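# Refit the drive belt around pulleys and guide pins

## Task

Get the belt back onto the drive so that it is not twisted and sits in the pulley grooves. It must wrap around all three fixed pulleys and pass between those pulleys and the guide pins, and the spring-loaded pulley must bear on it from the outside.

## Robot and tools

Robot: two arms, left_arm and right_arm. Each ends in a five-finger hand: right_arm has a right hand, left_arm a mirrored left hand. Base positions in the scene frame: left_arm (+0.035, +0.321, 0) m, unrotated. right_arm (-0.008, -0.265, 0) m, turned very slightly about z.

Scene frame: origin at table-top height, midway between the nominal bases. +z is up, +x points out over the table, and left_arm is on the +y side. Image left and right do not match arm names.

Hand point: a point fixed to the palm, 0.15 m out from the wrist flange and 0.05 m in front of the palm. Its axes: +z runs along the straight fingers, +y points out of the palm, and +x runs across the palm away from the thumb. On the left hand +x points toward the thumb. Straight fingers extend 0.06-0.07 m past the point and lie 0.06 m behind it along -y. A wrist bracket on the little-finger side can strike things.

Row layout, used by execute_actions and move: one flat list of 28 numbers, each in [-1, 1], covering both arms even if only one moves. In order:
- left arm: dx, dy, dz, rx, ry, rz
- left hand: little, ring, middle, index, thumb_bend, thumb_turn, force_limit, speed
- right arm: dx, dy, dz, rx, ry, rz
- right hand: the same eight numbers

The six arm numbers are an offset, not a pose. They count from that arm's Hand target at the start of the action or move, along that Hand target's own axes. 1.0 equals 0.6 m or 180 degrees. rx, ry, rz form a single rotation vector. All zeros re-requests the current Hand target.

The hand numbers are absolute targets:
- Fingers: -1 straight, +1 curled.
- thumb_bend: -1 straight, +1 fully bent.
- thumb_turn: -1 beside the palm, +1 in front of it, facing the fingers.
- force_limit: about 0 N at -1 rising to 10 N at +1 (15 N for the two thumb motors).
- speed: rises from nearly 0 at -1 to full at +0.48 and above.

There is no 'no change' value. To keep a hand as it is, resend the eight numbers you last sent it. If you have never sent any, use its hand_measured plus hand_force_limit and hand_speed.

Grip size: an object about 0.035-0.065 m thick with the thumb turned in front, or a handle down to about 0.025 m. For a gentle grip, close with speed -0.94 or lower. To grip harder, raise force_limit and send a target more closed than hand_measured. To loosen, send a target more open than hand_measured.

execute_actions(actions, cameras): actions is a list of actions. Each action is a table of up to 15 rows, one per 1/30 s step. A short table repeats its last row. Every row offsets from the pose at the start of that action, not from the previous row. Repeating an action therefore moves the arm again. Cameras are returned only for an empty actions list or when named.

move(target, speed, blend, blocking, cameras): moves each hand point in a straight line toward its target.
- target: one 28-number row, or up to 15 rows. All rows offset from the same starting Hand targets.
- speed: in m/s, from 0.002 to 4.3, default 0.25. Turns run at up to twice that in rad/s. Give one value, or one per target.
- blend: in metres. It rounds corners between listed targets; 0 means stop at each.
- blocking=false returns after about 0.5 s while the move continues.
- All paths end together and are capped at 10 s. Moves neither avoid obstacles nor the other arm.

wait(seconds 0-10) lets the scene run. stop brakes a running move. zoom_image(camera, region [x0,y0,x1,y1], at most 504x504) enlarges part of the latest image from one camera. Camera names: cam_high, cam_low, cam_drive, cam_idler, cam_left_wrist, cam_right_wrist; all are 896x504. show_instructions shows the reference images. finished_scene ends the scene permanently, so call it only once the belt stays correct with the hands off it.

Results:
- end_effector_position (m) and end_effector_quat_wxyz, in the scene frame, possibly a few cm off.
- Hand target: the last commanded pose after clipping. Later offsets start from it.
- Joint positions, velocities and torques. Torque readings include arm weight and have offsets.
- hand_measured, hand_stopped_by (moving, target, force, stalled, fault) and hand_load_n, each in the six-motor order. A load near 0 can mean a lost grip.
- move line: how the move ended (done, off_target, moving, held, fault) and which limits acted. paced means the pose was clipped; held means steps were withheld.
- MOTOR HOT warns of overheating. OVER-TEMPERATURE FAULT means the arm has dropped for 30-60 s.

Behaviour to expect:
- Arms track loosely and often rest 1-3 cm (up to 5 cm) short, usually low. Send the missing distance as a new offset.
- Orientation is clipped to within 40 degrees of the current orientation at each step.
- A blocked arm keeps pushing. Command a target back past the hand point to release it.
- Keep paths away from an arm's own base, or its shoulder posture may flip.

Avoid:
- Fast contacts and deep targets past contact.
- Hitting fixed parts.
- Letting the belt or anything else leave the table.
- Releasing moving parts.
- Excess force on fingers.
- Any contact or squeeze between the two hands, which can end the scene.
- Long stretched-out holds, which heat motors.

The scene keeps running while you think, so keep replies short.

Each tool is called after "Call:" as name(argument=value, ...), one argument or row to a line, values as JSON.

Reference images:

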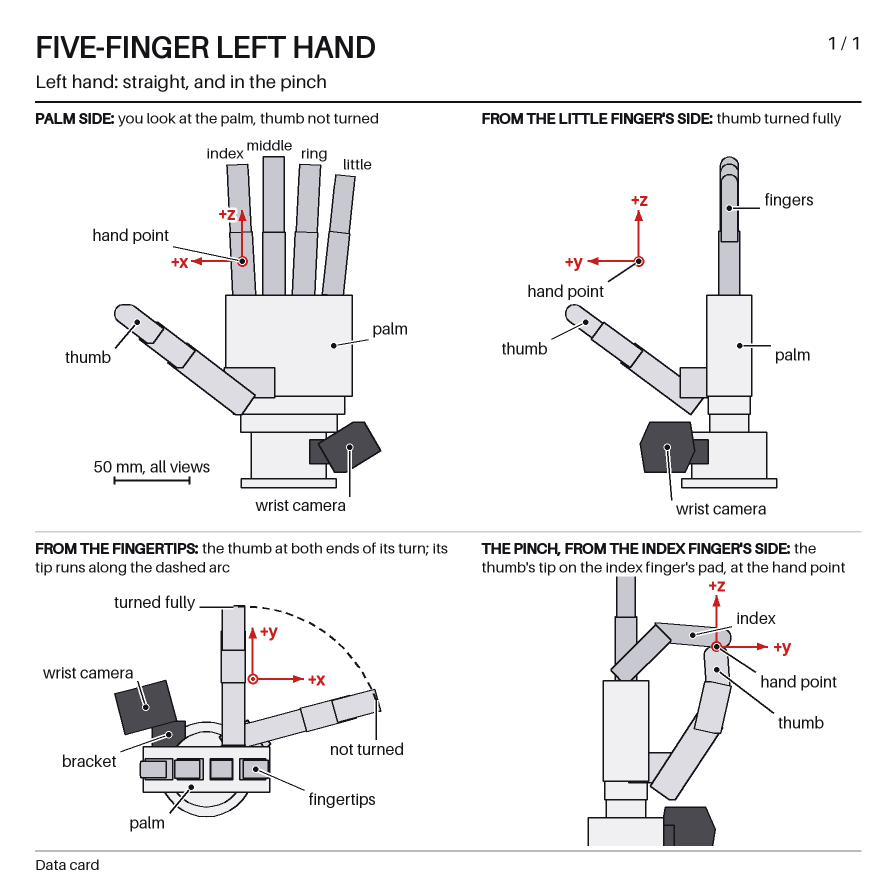

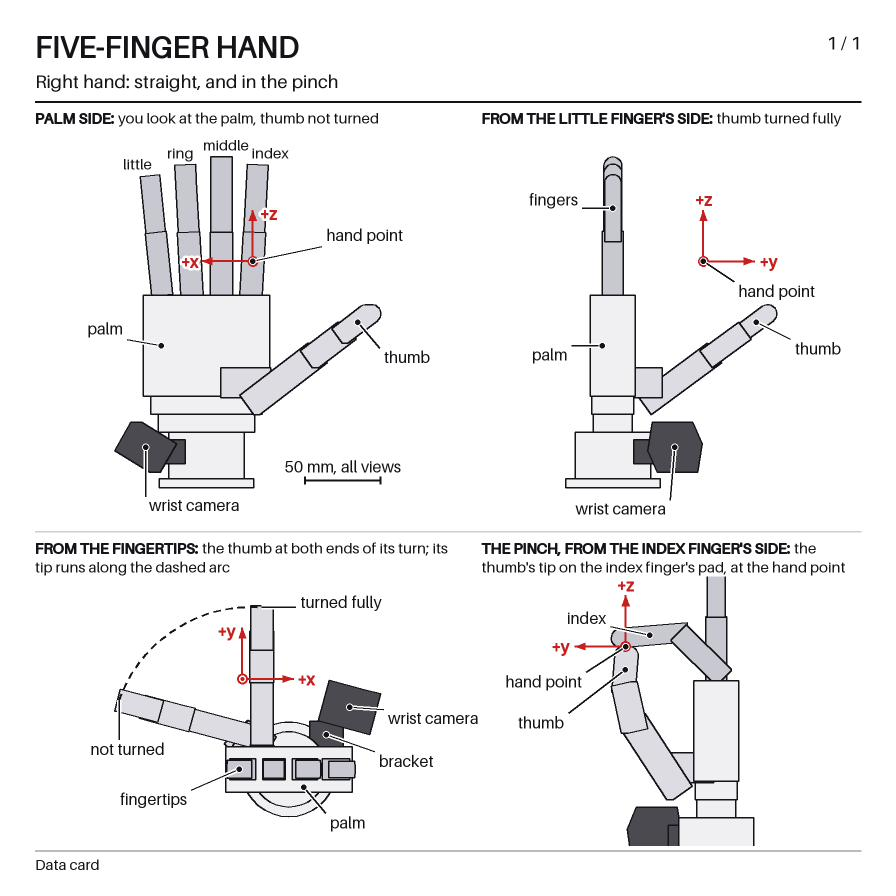

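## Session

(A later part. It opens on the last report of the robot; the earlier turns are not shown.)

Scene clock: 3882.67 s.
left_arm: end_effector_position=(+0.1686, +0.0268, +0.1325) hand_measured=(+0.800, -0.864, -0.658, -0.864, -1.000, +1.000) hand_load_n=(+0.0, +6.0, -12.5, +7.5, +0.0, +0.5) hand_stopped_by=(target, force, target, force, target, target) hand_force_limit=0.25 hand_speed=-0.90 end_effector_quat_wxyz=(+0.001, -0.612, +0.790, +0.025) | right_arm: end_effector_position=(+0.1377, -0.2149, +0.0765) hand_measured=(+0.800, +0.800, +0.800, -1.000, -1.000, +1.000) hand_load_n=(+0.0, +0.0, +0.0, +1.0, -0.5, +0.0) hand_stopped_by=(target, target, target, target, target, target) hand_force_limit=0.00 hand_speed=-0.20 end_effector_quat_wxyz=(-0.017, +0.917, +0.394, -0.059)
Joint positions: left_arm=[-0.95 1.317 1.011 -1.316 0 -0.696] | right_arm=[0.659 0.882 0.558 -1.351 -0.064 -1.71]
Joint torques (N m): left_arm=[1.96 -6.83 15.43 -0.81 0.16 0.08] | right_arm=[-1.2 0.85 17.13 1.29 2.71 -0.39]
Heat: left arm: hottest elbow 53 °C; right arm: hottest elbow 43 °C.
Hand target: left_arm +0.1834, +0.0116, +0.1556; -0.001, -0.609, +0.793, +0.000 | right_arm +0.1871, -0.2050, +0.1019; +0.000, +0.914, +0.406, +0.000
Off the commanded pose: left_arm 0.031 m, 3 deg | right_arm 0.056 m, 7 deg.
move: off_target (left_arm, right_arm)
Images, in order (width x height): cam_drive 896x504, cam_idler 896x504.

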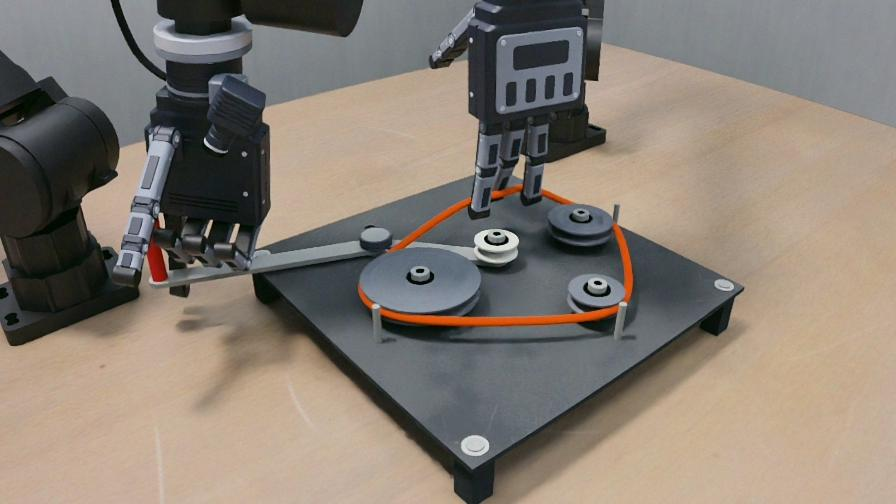

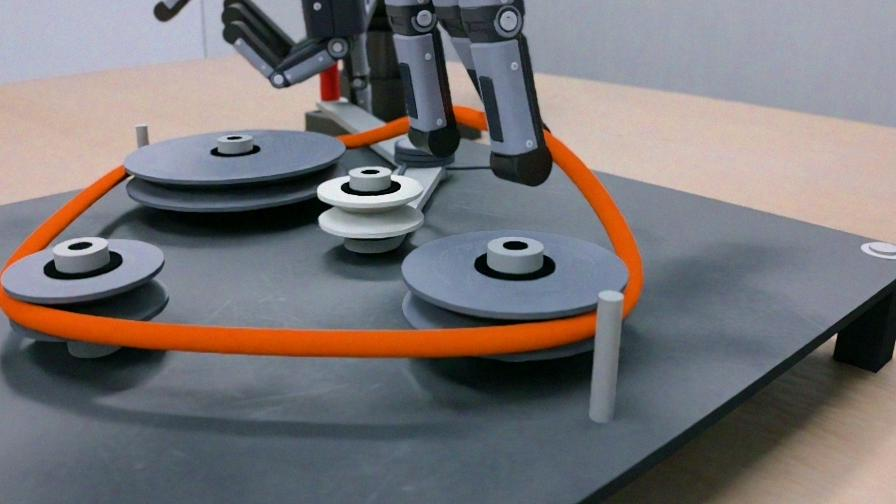

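Call:
move(
  target=[0,0,0,0,0,0,0.8,-0.78,-0.66,-0.78,-1,1,0.25,-0.9,0.0134,0.0148,-0.0250,-0.0236,0.0214,0,0.8,0.8,0.8,-1,-1,1,0,-0.2],
  speed=0.04,
  cameras=["cam_drive","cam_idler"],
)

Call:
zoom_image(
  camera="cam_drive",
  region=[100, 80, 420, 300],
)

Scene clock: 3901.07 s.
left_arm: end_effector_position=(+0.1686, +0.0268, +0.1325) hand_measured=(+0.800, -0.864, -0.658, -0.864, -1.000, +1.000) hand_load_n=(+0.0, +6.5, -12.0, +7.0, +0.0, +0.0) hand_stopped_by=(target, force, target, force, target, target) hand_force_limit=0.25 hand_speed=-0.90 end_effector_quat_wxyz=(+0.001, -0.612, +0.790, +0.025) | right_arm: end_effector_position=(+0.1454, -0.2207, +0.0828) hand_measured=(+0.800, +0.800, +0.800, -1.000, -1.000, +1.000) hand_load_n=(+0.0, +0.5, +0.0, +1.0, +0.0, +0.0) hand_stopped_by=(target, target, target, target, target, target) hand_force_limit=0.00 hand_speed=-0.20 end_effector_quat_wxyz=(+0.006, +0.916, +0.399, -0.040)
Joint positions: left_arm=[-0.95 1.317 1.011 -1.316 0 -0.696] | right_arm=[0.668 0.86 0.56 -1.352 -0.01 -1.708]
Joint torques (N m): left_arm=[1.96 -6.83 15.42 -0.81 0.16 0.08] | right_arm=[-0.03 -0.79 17.58 1.95 3.02 -0.21]
Heat: left arm: hottest elbow 54 °C; right arm: hottest elbow 45 °C.
Hand target: left_arm +0.1834, +0.0116, +0.1556; -0.001, -0.609, +0.793, +0.000 | right_arm +0.1990, -0.2049, +0.1168; +0.020, +0.913, +0.406, +0.045
Off the commanded pose: left_arm 0.031 m, 3 deg | right_arm 0.066 m, 10 deg.
move: off_target (left_arm, right_arm)
Images, in order (width x height): cam_drive 896x504, cam_idler 896x504.

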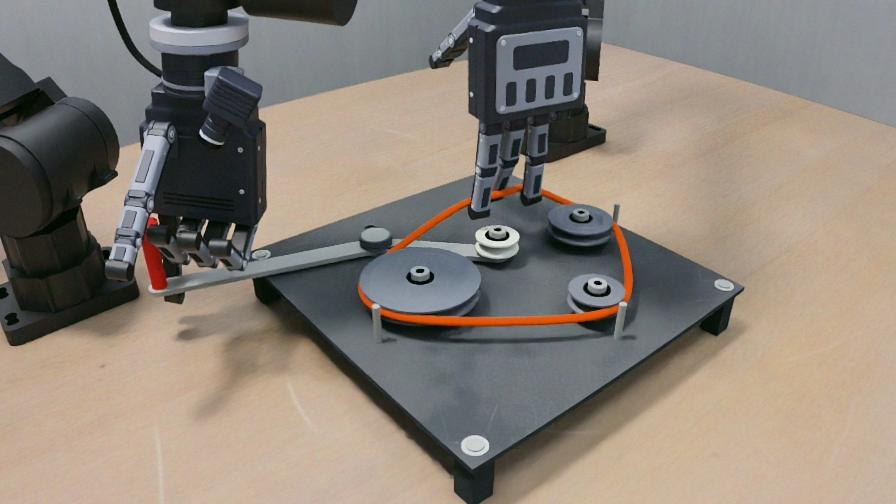

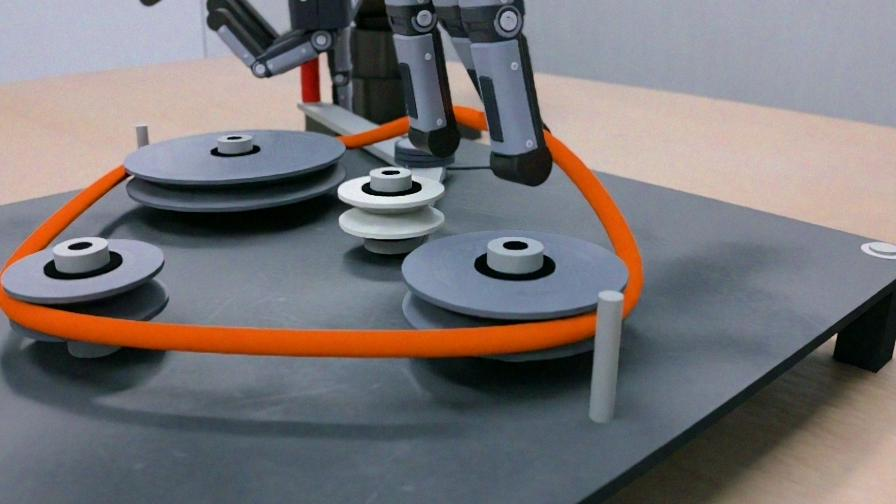

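Scaled by 1.575 from the camera's 896x504 image, which has a finer 1280x720 frame.

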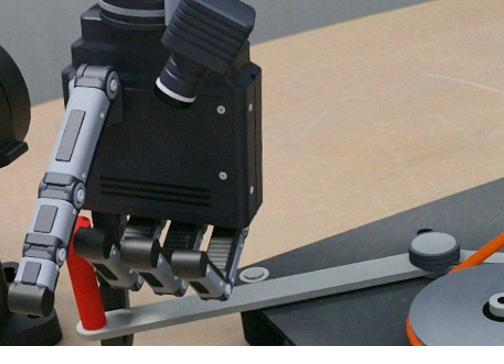

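Call:
move(
  target=[0,0,0,0,0,0,0.8,-0.78,-0.66,-0.78,-1,1,0.25,-0.9,0.0420,-0.0032,-0.0058,0,0,0,0.8,0.8,0.8,-1,-1,1,0,-0.2],
  speed=0.04,
  cameras=["cam_drive","cam_idler"],
)

Call:
zoom_image(
  camera="cam_drive",
  region=[100, 80, 420, 300],
)

Scene clock: 3911.70 s.
left_arm: end_effector_position=(+0.1686, +0.0268, +0.1325) hand_measured=(+0.800, -0.864, -0.658, -0.864, -1.000, +1.000) hand_load_n=(+0.0, +6.5, -12.0, +7.0, +0.0, +0.0) hand_stopped_by=(target, force, target, force, target, target) hand_force_limit=0.25 hand_speed=-0.90 end_effector_quat_wxyz=(+0.001, -0.612, +0.790, +0.025) | right_arm: end_effector_position=(+0.1485, -0.2159, +0.0845) hand_measured=(+0.800, +0.800, +0.800, -1.000, -1.000, +1.000) hand_load_n=(+0.0, +0.0, +0.0, +1.5, +0.0, +0.0) hand_stopped_by=(target, target, target, target, target, target) hand_force_limit=0.00 hand_speed=-0.20 end_effector_quat_wxyz=(+0.017, +0.915, +0.400, -0.049)
Joint positions: left_arm=[-0.95 1.317 1.011 -1.316 0 -0.696] | right_arm=[0.693 0.901 0.579 -1.352 0.003 -1.684]
Joint torques (N m): left_arm=[1.9 -6.77 15.42 -0.81 0.16 0.08] | right_arm=[0.44 0.5 20.44 2.45 2.6 -0.11]
Heat: left arm: hottest elbow 54 °C; right arm: hottest elbow 49 °C.
Hand target: left_arm +0.1834, +0.0116, +0.1556; -0.001, -0.609, +0.793, +0.000 | right_arm +0.2141, -0.1849, +0.1219; +0.020, +0.913, +0.406, +0.045
Off the commanded pose: left_arm 0.031 m, 3 deg | right_arm 0.081 m, 11 deg.
move: off_target (left_arm, right_arm)
Images, in order (width x height): cam_drive 896x504, cam_idler 896x504.

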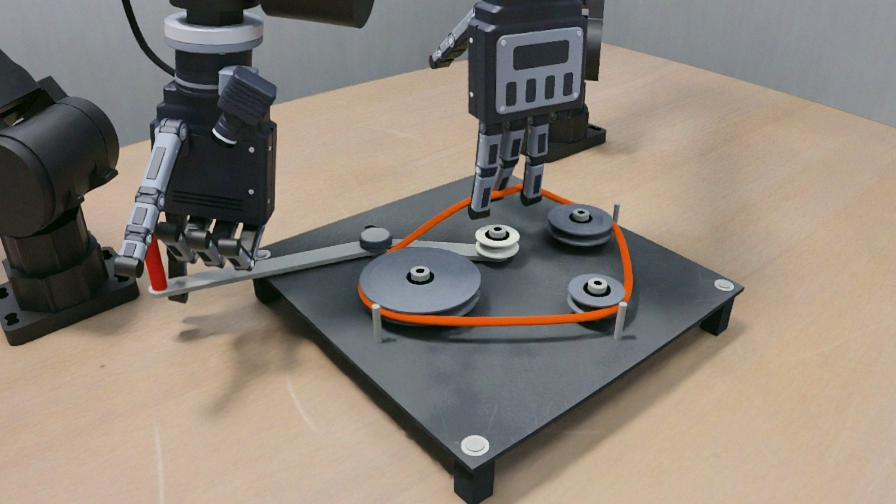

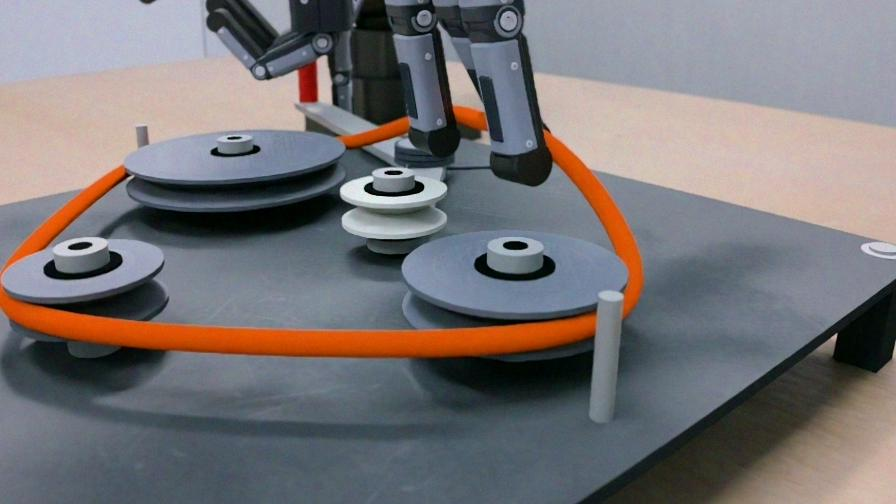

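Scaled by 1.575 from the camera's 896x504 image, which has a finer 1280x720 frame.

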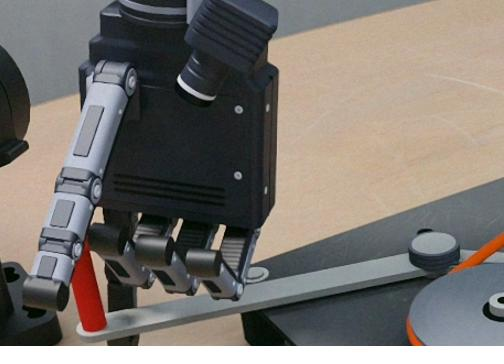

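Call:
move(
  target=[0,0,0,0,0,0,0.8,-0.78,-0.66,-0.78,-1,1,0.25,-0.9,0.0278,0.0308,0.0041,0,0,0,0.8,0.8,0.8,-1,-1,1,0,-0.2],
  speed=0.04,
  cameras=["cam_drive","cam_idler"],
)

Call:
zoom_image(
  camera="cam_drive",
  region=[100, 80, 420, 300],
)

Scene clock: 3967.13 s.
left_arm: end_effector_position=(+0.1686, +0.0268, +0.1325) hand_measured=(+0.800, -0.864, -0.658, -0.864, -1.000, +1.000) hand_load_n=(+0.0, +6.0, -12.5, +7.0, +0.0, +0.0) hand_stopped_by=(target, force, target, force, target, target) hand_force_limit=0.25 hand_speed=-0.90 end_effector_quat_wxyz=(+0.001, -0.612, +0.790, +0.025) | right_arm: end_effector_position=(+0.1597, -0.2156, +0.0866) hand_measured=(+0.800, +0.800, +0.800, -1.000, -1.000, +1.000) hand_load_n=(+0.0, +0.0, +0.0, +1.5, +0.0, +0.0) hand_stopped_by=(target, target, target, target, target, target) hand_force_limit=0.00 hand_speed=-0.20 end_effector_quat_wxyz=(+0.019, +0.917, +0.395, -0.060)
Joint positions: left_arm=[-0.95 1.317 1.011 -1.316 0 -0.696] | right_arm=[0.655 0.955 0.609 -1.352 0.005 -1.713]
Joint torques (N m): left_arm=[1.96 -6.83 15.42 -0.81 0.16 0.08] | right_arm=[-0.67 -0.03 21.04 3.17 2.58 -0.34]
Heat: left arm: hottest elbow 56 °C; right arm: hottest elbow 61 °C.
Hand target: left_arm +0.1834, +0.0116, +0.1556; -0.001, -0.609, +0.793, +0.000 | right_arm +0.2391, -0.1849, +0.1220; +0.020, +0.913, +0.406, +0.045
Off the commanded pose: left_arm 0.031 m, 3 deg | right_arm 0.092 m, 12 deg.
move: off_target (left_arm, right_arm)
Images, in order (width x height): cam_drive 896x504, cam_idler 896x504.

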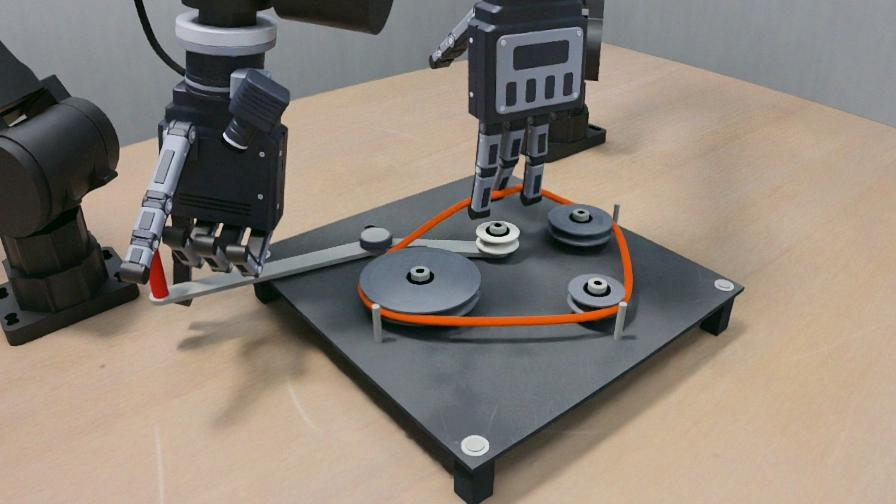

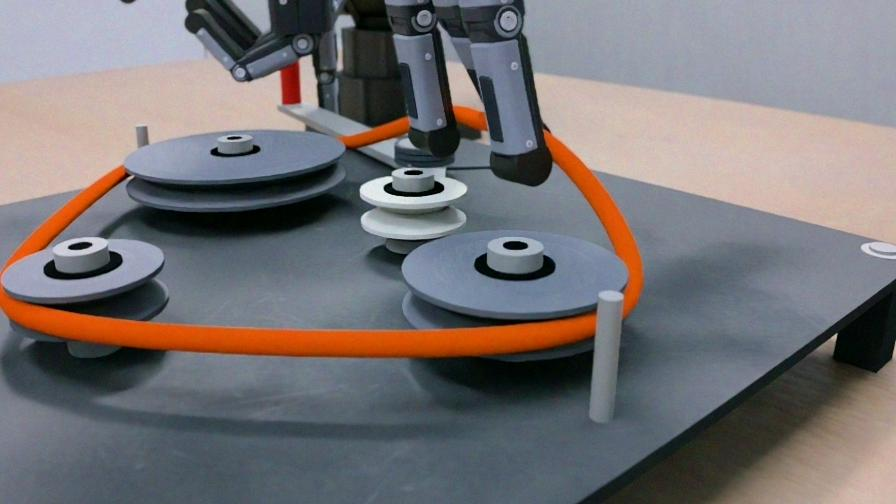

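Scaled by 1.575 from the camera's 896x504 image, which has a finer 1280x720 frame.

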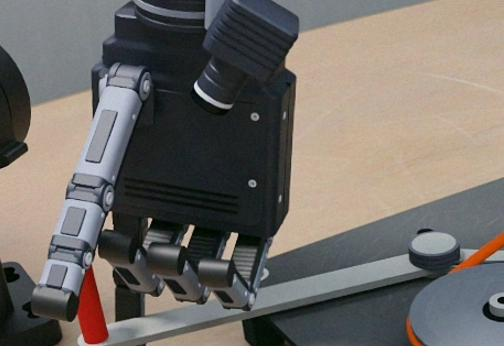

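Call:
move(
  target=[0,0,0,0,0,0,0.8,-0.78,-0.66,-0.78,-1,1,0.25,-0.9,0.0267,0.0297,0.0207,0,0,0,0.8,0.8,0.8,-1,-1,1,0,-0.2],
  speed=0.05,
  cameras=["cam_drive","cam_idler"],
)

Scene clock: 3971.80 s.
left_arm: end_effector_position=(+0.1686, +0.0268, +0.1325) hand_measured=(+0.800, -0.864, -0.658, -0.864, -1.000, +1.000) hand_load_n=(+0.0, +6.5, -12.5, +7.5, +0.0, +0.0) hand_stopped_by=(target, force, target, force, target, target) hand_force_limit=0.25 hand_speed=-0.90 end_effector_quat_wxyz=(+0.001, -0.612, +0.790, +0.025) | right_arm: end_effector_position=(+0.1411, -0.2096, +0.0829) hand_measured=(+0.800, +0.800, +0.800, -1.000, -1.000, +1.000) hand_load_n=(+0.0, +0.0, +0.0, +1.5, +0.0, +0.0) hand_stopped_by=(target, target, target, target, target, target) hand_force_limit=0.00 hand_speed=-0.20 end_effector_quat_wxyz=(-0.007, +0.918, +0.387, -0.087)
Joint positions: left_arm=[-0.95 1.317 1.011 -1.316 0 -0.696] | right_arm=[0.67 0.958 0.605 -1.38 -0.063 -1.687]
Joint torques (N m): left_arm=[1.9 -6.83 15.42 -0.81 0.16 0.08] | right_arm=[-0.38 -1.32 9.94 0.73 2.67 -0.13]
Heat: left arm: hottest elbow 56 °C; right arm: hottest elbow 60 °C.
Hand target: left_arm +0.1834, +0.0116, +0.1556; -0.001, -0.609, +0.793, +0.000 | right_arm +0.1600, -0.2157, +0.0866; +0.019, +0.917, +0.394, -0.060 (not the last commanded pose)
Off the commanded pose: left_arm 0.031 m, 3 deg | right_arm 0.129 m, 16 deg.
move: held (right_arm; a check stopped the path), off_target (left_arm); limits=held
pose unreachable (right arm): on one or more control steps of this call, first in action 0 (counted from 0), this arm could not follow its commanded pose, so it was not sent that pose on those steps. It may still have moved: this result reports where it is.
cause: moving toward the commanded pose would bring a part of the arm too close to another arm (a part of this arm just beyond joint 4 (wrist pitch) and a part of the left arm just beyond its joint 4 (wrist pitch), 35 mm apart when this arm was first held).
Images, in order (width x height): cam_drive 896x504, cam_idler 896x504.

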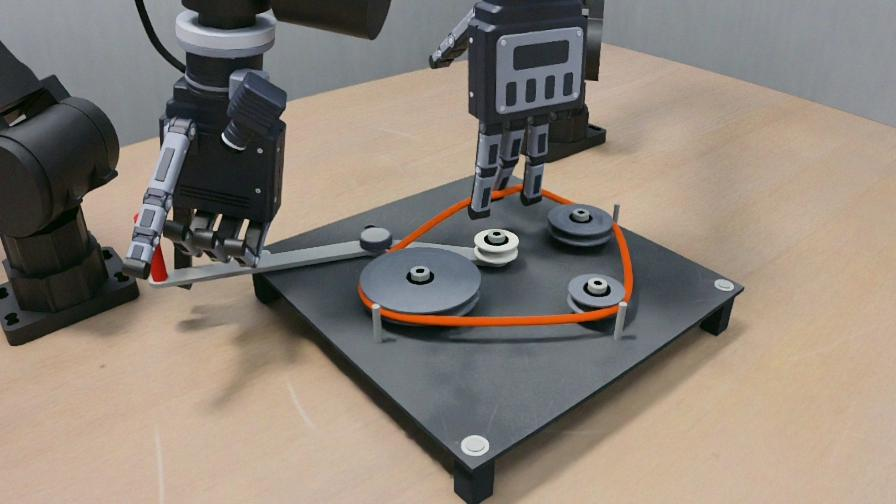

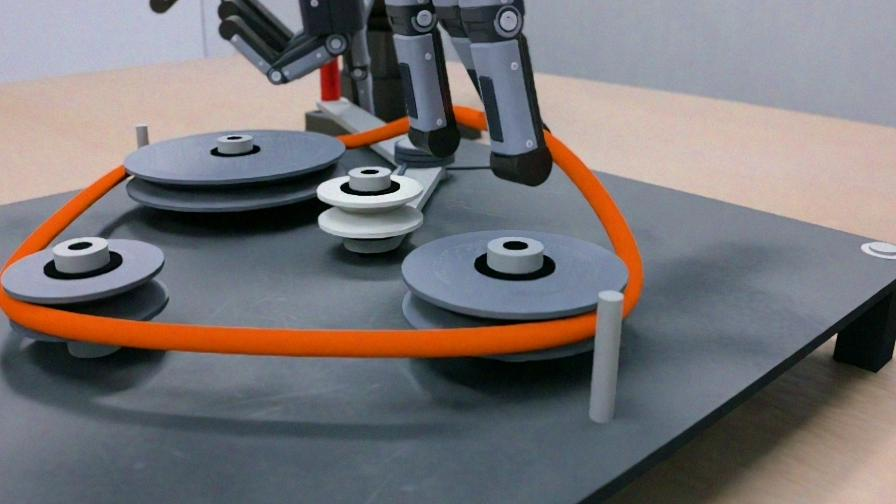

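Call:
move(
  target=[0,0,0,0,0,0,0.8,-0.78,-0.66,-0.78,-1,1,0.25,-0.9,0.1033,0.0923,-0.0452,-0.0266,0.0611,-0.0077,0.8,0.8,0.8,-1,-1,1,0,-0.2],
  speed=0.05,
  cameras=["cam_drive","cam_idler"],
)

Scene clock: 3996.07 s.
left_arm: end_effector_position=(+0.1686, +0.0268, +0.1325) hand_measured=(+0.800, -0.864, -0.658, -0.864, -1.000, +1.000) hand_load_n=(+0.5, +6.0, -12.5, +7.0, +0.0, +0.0) hand_stopped_by=(target, force, target, force, target, target) hand_force_limit=0.25 hand_speed=-0.90 end_effector_quat_wxyz=(+0.001, -0.612, +0.790, +0.025) | right_arm: end_effector_position=(+0.1697, -0.2259, +0.0823) hand_measured=(+0.800, +0.800, +0.800, -1.000, -1.000, +1.000) hand_load_n=(+0.0, +0.0, +0.5, +1.5, +0.0, +0.0) hand_stopped_by=(target, target, target, target, target, target) hand_force_limit=0.00 hand_speed=-0.20 end_effector_quat_wxyz=(+0.006, +0.916, +0.396, -0.059)
Joint positions: left_arm=[-0.95 1.317 1.011 -1.316 0 -0.696] | right_arm=[0.564 0.958 0.605 -1.336 -0.008 -1.806]
Joint torques (N m): left_arm=[1.96 -6.83 15.42 -0.81 0.16 0.08] | right_arm=[-1.08 -1.14 17.4 4.14 2.66 -0.39]
Heat: left arm: hottest elbow 56 °C; right arm: hottest elbow 55 °C.
Hand target: left_arm +0.1834, +0.0116, +0.1556; -0.001, -0.609, +0.793, +0.000 | right_arm +0.2450, -0.2069, +0.1050; +0.018, +0.912, +0.408, +0.044
Off the commanded pose: left_arm 0.031 m, 3 deg | right_arm 0.081 m, 12 deg.
move: off_target (left_arm, right_arm)
Images, in order (width x height): cam_drive 896x504, cam_idler 896x504.

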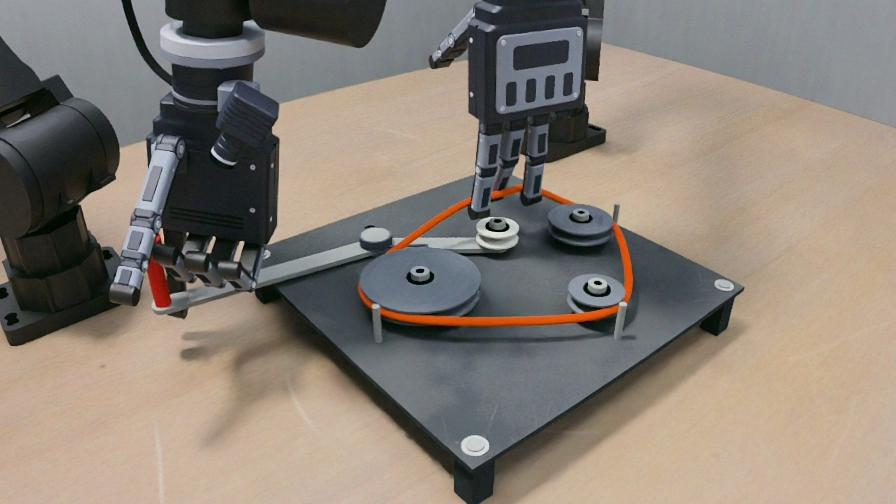

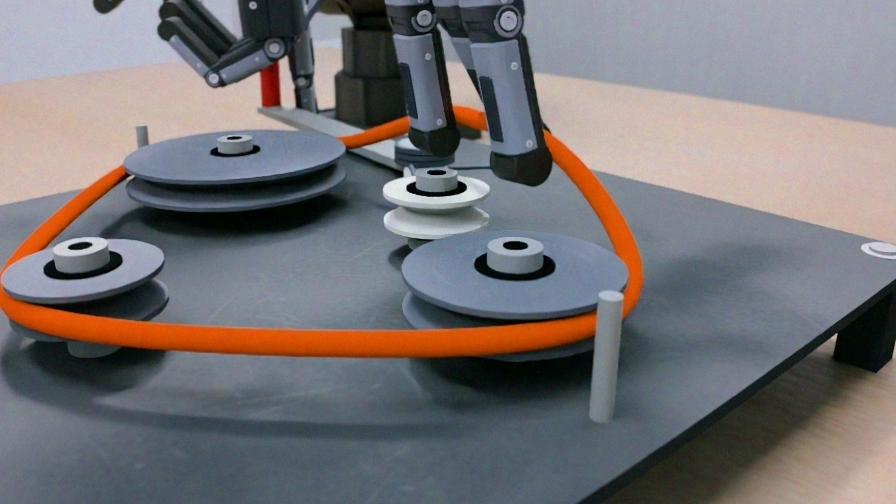

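Call:
move(
  target=[0,0,0,0,0,0,0.8,-0.78,-0.66,-0.78,-1,1,0.25,-0.9,0.0389,0.0434,0.0057,0,0,0,0.8,0.8,0.8,-1,-1,1,0,-0.2],
  speed=0.05,
  cameras=["cam_drive","cam_idler"],
)

Scene clock: 4003.37 s.
left_arm: end_effector_position=(+0.1686, +0.0268, +0.1325) hand_measured=(+0.800, -0.864, -0.658, -0.864, -1.000, +1.000) hand_load_n=(+0.5, +6.0, -12.5, +7.5, +0.0, +0.0) hand_stopped_by=(target, force, target, force, target, target) hand_force_limit=0.25 hand_speed=-0.90 end_effector_quat_wxyz=(+0.001, -0.612, +0.790, +0.025) | right_arm: end_effector_position=(+0.1876, -0.2301, +0.0810) hand_measured=(+0.800, +0.800, +0.800, -1.000, -1.000, +1.000) hand_load_n=(+0.0, +0.0, +0.0, +1.5, +0.0, +0.0) hand_stopped_by=(target, target, target, target, target, target) hand_force_limit=0.00 hand_speed=-0.20 end_effector_quat_wxyz=(+0.004, +0.916, +0.395, -0.071)
Joint positions: left_arm=[-0.95 1.317 1.011 -1.316 0 -0.696] | right_arm=[0.499 1.025 0.638 -1.325 -0.007 -1.869]
Joint torques (N m): left_arm=[1.9 -6.83 15.42 -0.81 0.16 0.08] | right_arm=[-1.14 -0.56 19.67 4.62 2.42 -0.39]
Heat: left arm: hottest elbow 56 °C; right arm: hottest elbow 56 °C.
Hand target: left_arm +0.1834, +0.0116, +0.1556; -0.001, -0.609, +0.793, +0.000 | right_arm +0.2803, -0.2069, +0.1050; +0.018, +0.912, +0.408, +0.044
Off the commanded pose: left_arm 0.031 m, 3 deg | right_arm 0.098 m, 13 deg.
move: off_target (left_arm, right_arm)
Images, in order (width x height): cam_drive 896x504, cam_idler 896x504.

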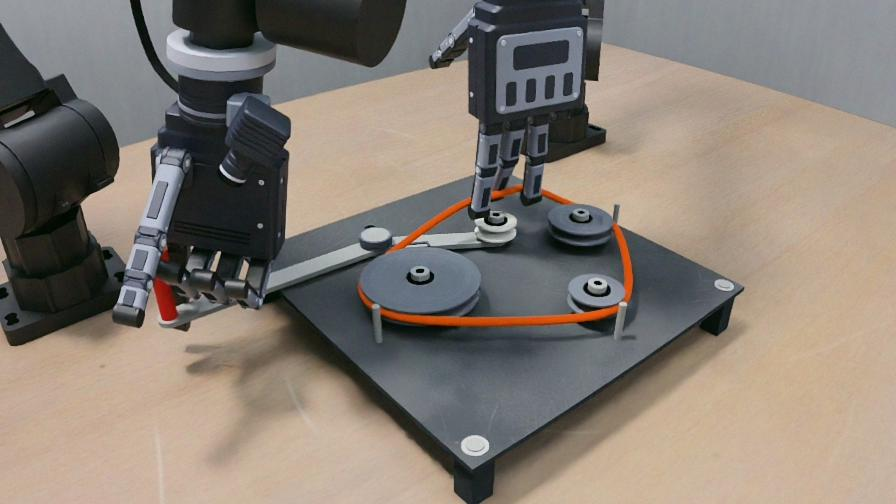

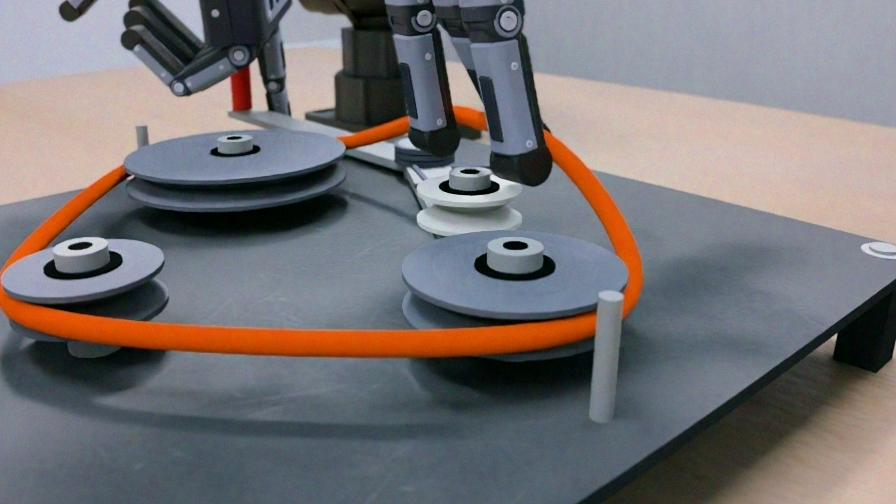

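Call:
move(
  target=[0,0,0,0,0,0,0.8,-0.78,-0.66,-0.78,-1,1,0.25,-0.9,0.0300,0.0400,0.0057,0,0,0,0.8,0.8,0.8,-1,-1,1,0,-0.2],
  speed=0.05,
  cameras=["cam_drive","cam_idler"],
)

Scene clock: 4008.23 s.
left_arm: end_effector_position=(+0.1686, +0.0268, +0.1325) hand_measured=(+0.800, -0.864, -0.658, -0.864, -1.000, +1.000) hand_load_n=(+0.0, +6.5, -12.0, +7.0, -0.5, +0.0) hand_stopped_by=(target, force, target, force, target, target) hand_force_limit=0.25 hand_speed=-0.90 end_effector_quat_wxyz=(+0.001, -0.612, +0.790, +0.025) | right_arm: end_effector_position=(+0.2053, -0.2350, +0.0797) hand_measured=(+0.800, +0.800, +0.800, -1.000, -1.000, +1.000) hand_load_n=(+0.0, +0.0, +0.5, +1.5, +0.0, +0.0) hand_stopped_by=(target, target, target, target, target, target) hand_force_limit=0.00 hand_speed=-0.20 end_effector_quat_wxyz=(+0.003, +0.915, +0.394, -0.083)
Joint positions: left_arm=[-0.95 1.317 1.011 -1.316 0 -0.696] | right_arm=[0.442 1.093 0.675 -1.319 -0.002 -1.924]
Joint torques (N m): left_arm=[1.9 -6.83 15.42 -0.81 0.16 0.08] | right_arm=[-0.85 -1.03 20.68 5.38 2.07 -0.38]
Heat: left arm: hottest elbow 56 °C; right arm: hottest elbow 57 °C.
Hand target: left_arm +0.1834, +0.0116, +0.1556; -0.001, -0.609, +0.793, +0.000 | right_arm +0.3102, -0.2096, +0.1043; +0.018, +0.912, +0.408, +0.044
Off the commanded pose: left_arm 0.031 m, 3 deg | right_arm 0.111 m, 15 deg.
move: off_target (left_arm, right_arm)
Images, in order (width x height): cam_drive 896x504, cam_idler 896x504.

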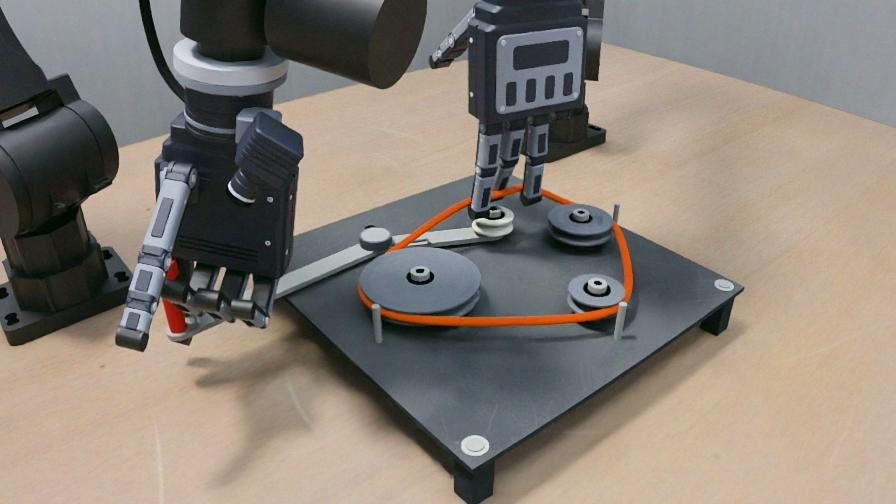

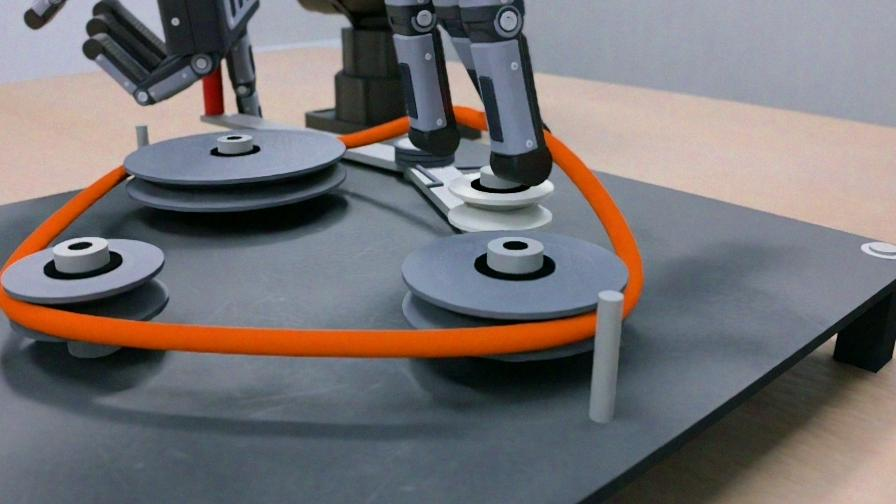

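Call:
zoom_image(
  camera="cam_drive",
  region=[100, 180, 420, 400],
)

Call:
zoom_image(
  camera="cam_idler",
  region=[0, 0, 420, 230],
)

Scaled by 1.575 from the camera's 896x504 image, which has a finer 1280x720 frame.

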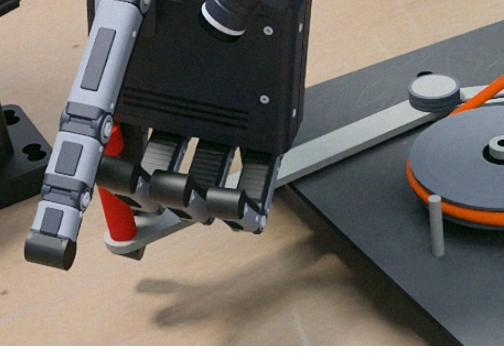

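Scaled by 1.200 from the camera's 896x504 image, which has a finer 1280x720 frame.

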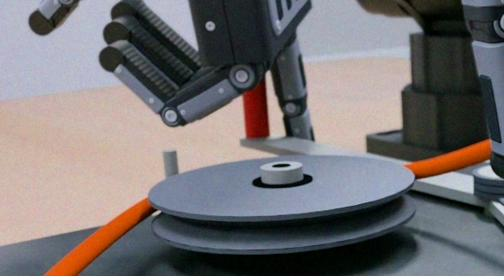

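Call:
move(
  target=[0,0,0,0,0,0,0.8,-0.78,-0.66,-0.78,-1,1,0.25,-0.9,0.0592,0.0363,0.0065,0,0,0.04,0.8,0.8,0.8,-1,-1,1,0,-0.2],
  speed=0.05,
  cameras=["cam_drive","cam_idler"],
)

Call:
zoom_image(
  camera="cam_drive",
  region=[100, 180, 420, 400],
)

Scene clock: 4025.10 s.
left_arm: end_effector_position=(+0.1686, +0.0268, +0.1325) hand_measured=(+0.800, -0.864, -0.658, -0.864, -1.000, +1.000) hand_load_n=(+0.0, +6.5, -12.0, +7.0, +0.0, +0.0) hand_stopped_by=(target, force, target, force, target, target) hand_force_limit=0.25 hand_speed=-0.90 end_effector_quat_wxyz=(+0.001, -0.612, +0.790, +0.025) | right_arm: end_effector_position=(+0.2148, -0.2372, +0.0774) hand_measured=(+0.800, +0.800, +0.800, -1.000, -1.000, +1.000) hand_load_n=(+0.5, +0.0, +0.0, +1.0, +0.0, +0.0) hand_stopped_by=(target, target, target, target, target, target) hand_force_limit=0.00 hand_speed=-0.20 end_effector_quat_wxyz=(+0.013, +0.933, +0.342, -0.115)
Joint positions: left_arm=[-0.95 1.317 1.011 -1.316 0 -0.696] | right_arm=[0.416 1.203 0.731 -1.332 0.006 -1.84]
Joint torques (N m): left_arm=[1.96 -6.77 15.42 -0.83 0.16 0.08] | right_arm=[-0.85 -2.49 25.11 5.75 1.6 -0.21]
Heat: left arm: hottest elbow 56 °C; right arm: hottest elbow 57 °C.
Hand target: left_arm +0.1834, +0.0116, +0.1556; -0.001, -0.609, +0.793, +0.000 | right_arm +0.3504, -0.1976, +0.1044; +0.016, +0.936, +0.350, +0.045
Off the commanded pose: left_arm 0.031 m, 3 deg | right_arm 0.144 m, 18 deg.
move: off_target (left_arm, right_arm)
Images, in order (width x height): cam_drive 896x504, cam_idler 896x504.

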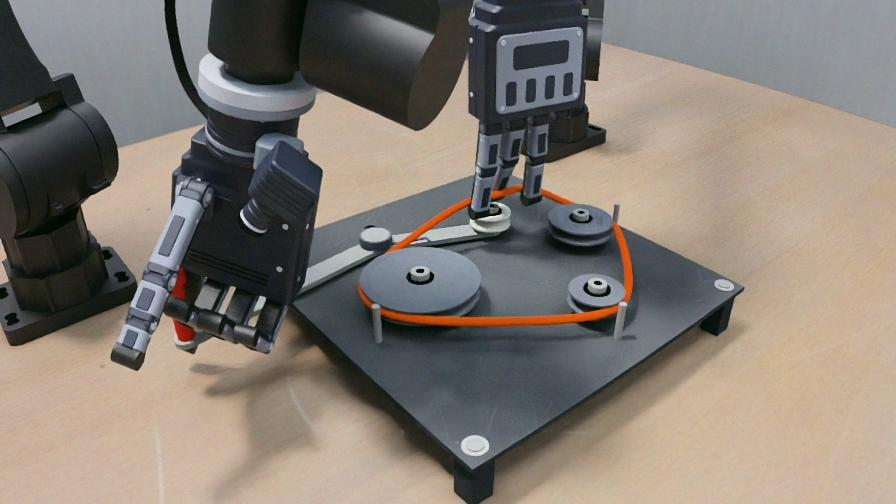

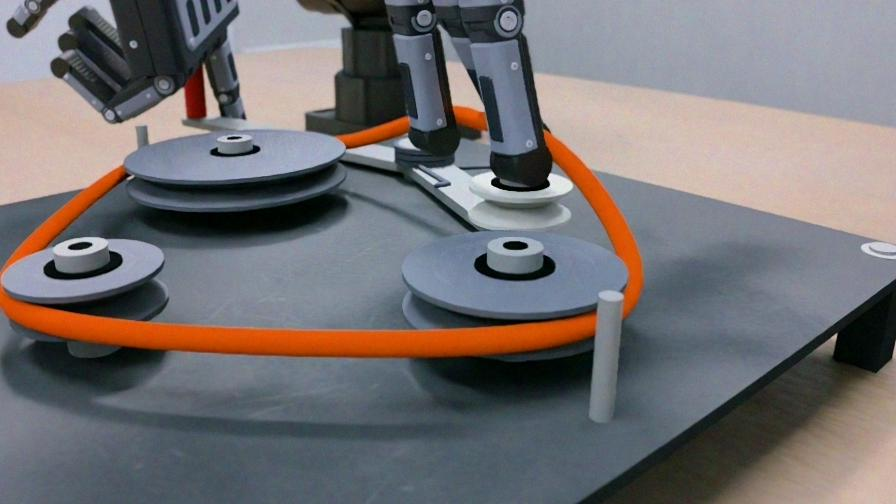

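Scaled by 1.575 from the camera's 896x504 image, which has a finer 1280x720 frame.

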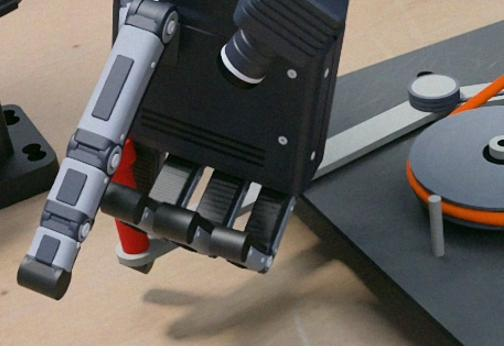

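Call:
move(
  target=[0.0094,-0.0163,0,0,0,0,0.8,-0.78,-0.66,-0.78,-1,1,0.25,-0.9,0,0,0.0300,0,0,0,0.8,0.8,0.8,-1,-1,1,0,-0.2],
  speed=0.05,
  cameras=["cam_drive","cam_idler"],
)

Scene clock: 4059.13 s.
left_arm: end_effector_position=(+0.1733, +0.0195, +0.1337) hand_measured=(+0.800, -0.864, -0.658, -0.864, -1.000, +1.000) hand_load_n=(+0.0, +3.5, -10.0, +6.5, +0.0, +0.0) hand_stopped_by=(target, force, target, force, target, target) hand_force_limit=0.25 hand_speed=-0.90 end_effector_quat_wxyz=(+0.000, -0.610, +0.792, +0.028) | right_arm: end_effector_position=(+0.2140, -0.2376, +0.0769) hand_measured=(+0.800, +0.800, +0.800, -1.000, -1.000, +1.000) hand_load_n=(+0.0, +0.0, +0.0, +1.0, +0.0, -0.5) hand_stopped_by=(target, target, target, target, target, target) hand_force_limit=0.00 hand_speed=-0.20 end_effector_quat_wxyz=(+0.014, +0.934, +0.338, -0.119)
Joint positions: left_arm=[-0.95 1.343 1.038 -1.32 0.003 -0.691] | right_arm=[0.416 1.209 0.732 -1.334 0.007 -1.83]
Joint torques (N m): left_arm=[2.32 -6.89 15.47 -0.58 0.02 0.1] | right_arm=[0.03 -1.55 23.17 7.25 1.62 -0.32]
Heat: left arm: hottest elbow 56 °C; right arm: hottest elbow 65 °C.
Hand target: left_arm +0.1913, +0.0037, +0.1555; -0.001, -0.609, +0.793, +0.000 | right_arm +0.3520, -0.1976, +0.0863; +0.016, +0.936, +0.350, +0.045
Off the commanded pose: left_arm 0.032 m, 3 deg | right_arm 0.144 m, 19 deg.
move: off_target (left_arm, right_arm)
Images, in order (width x height): cam_drive 896x504, cam_idler 896x504.

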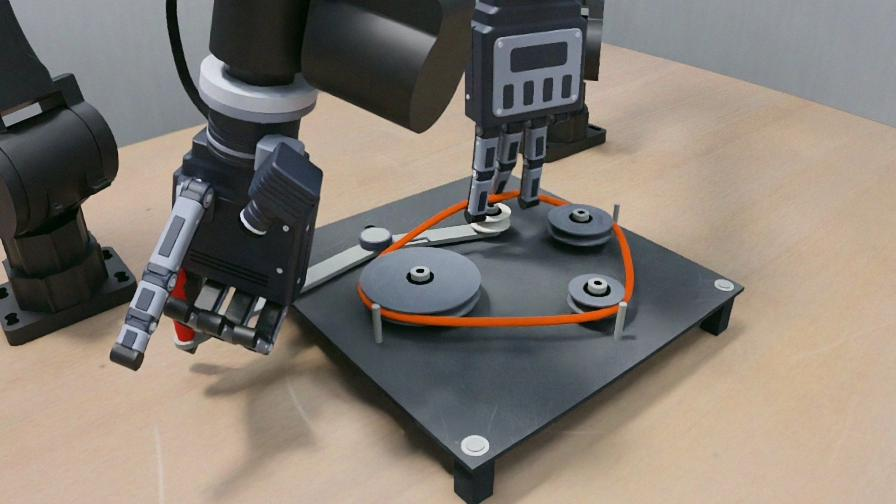

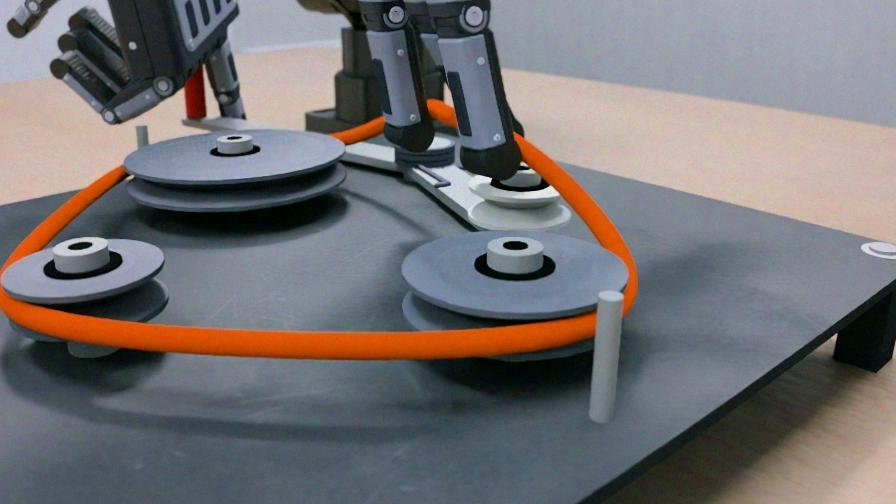

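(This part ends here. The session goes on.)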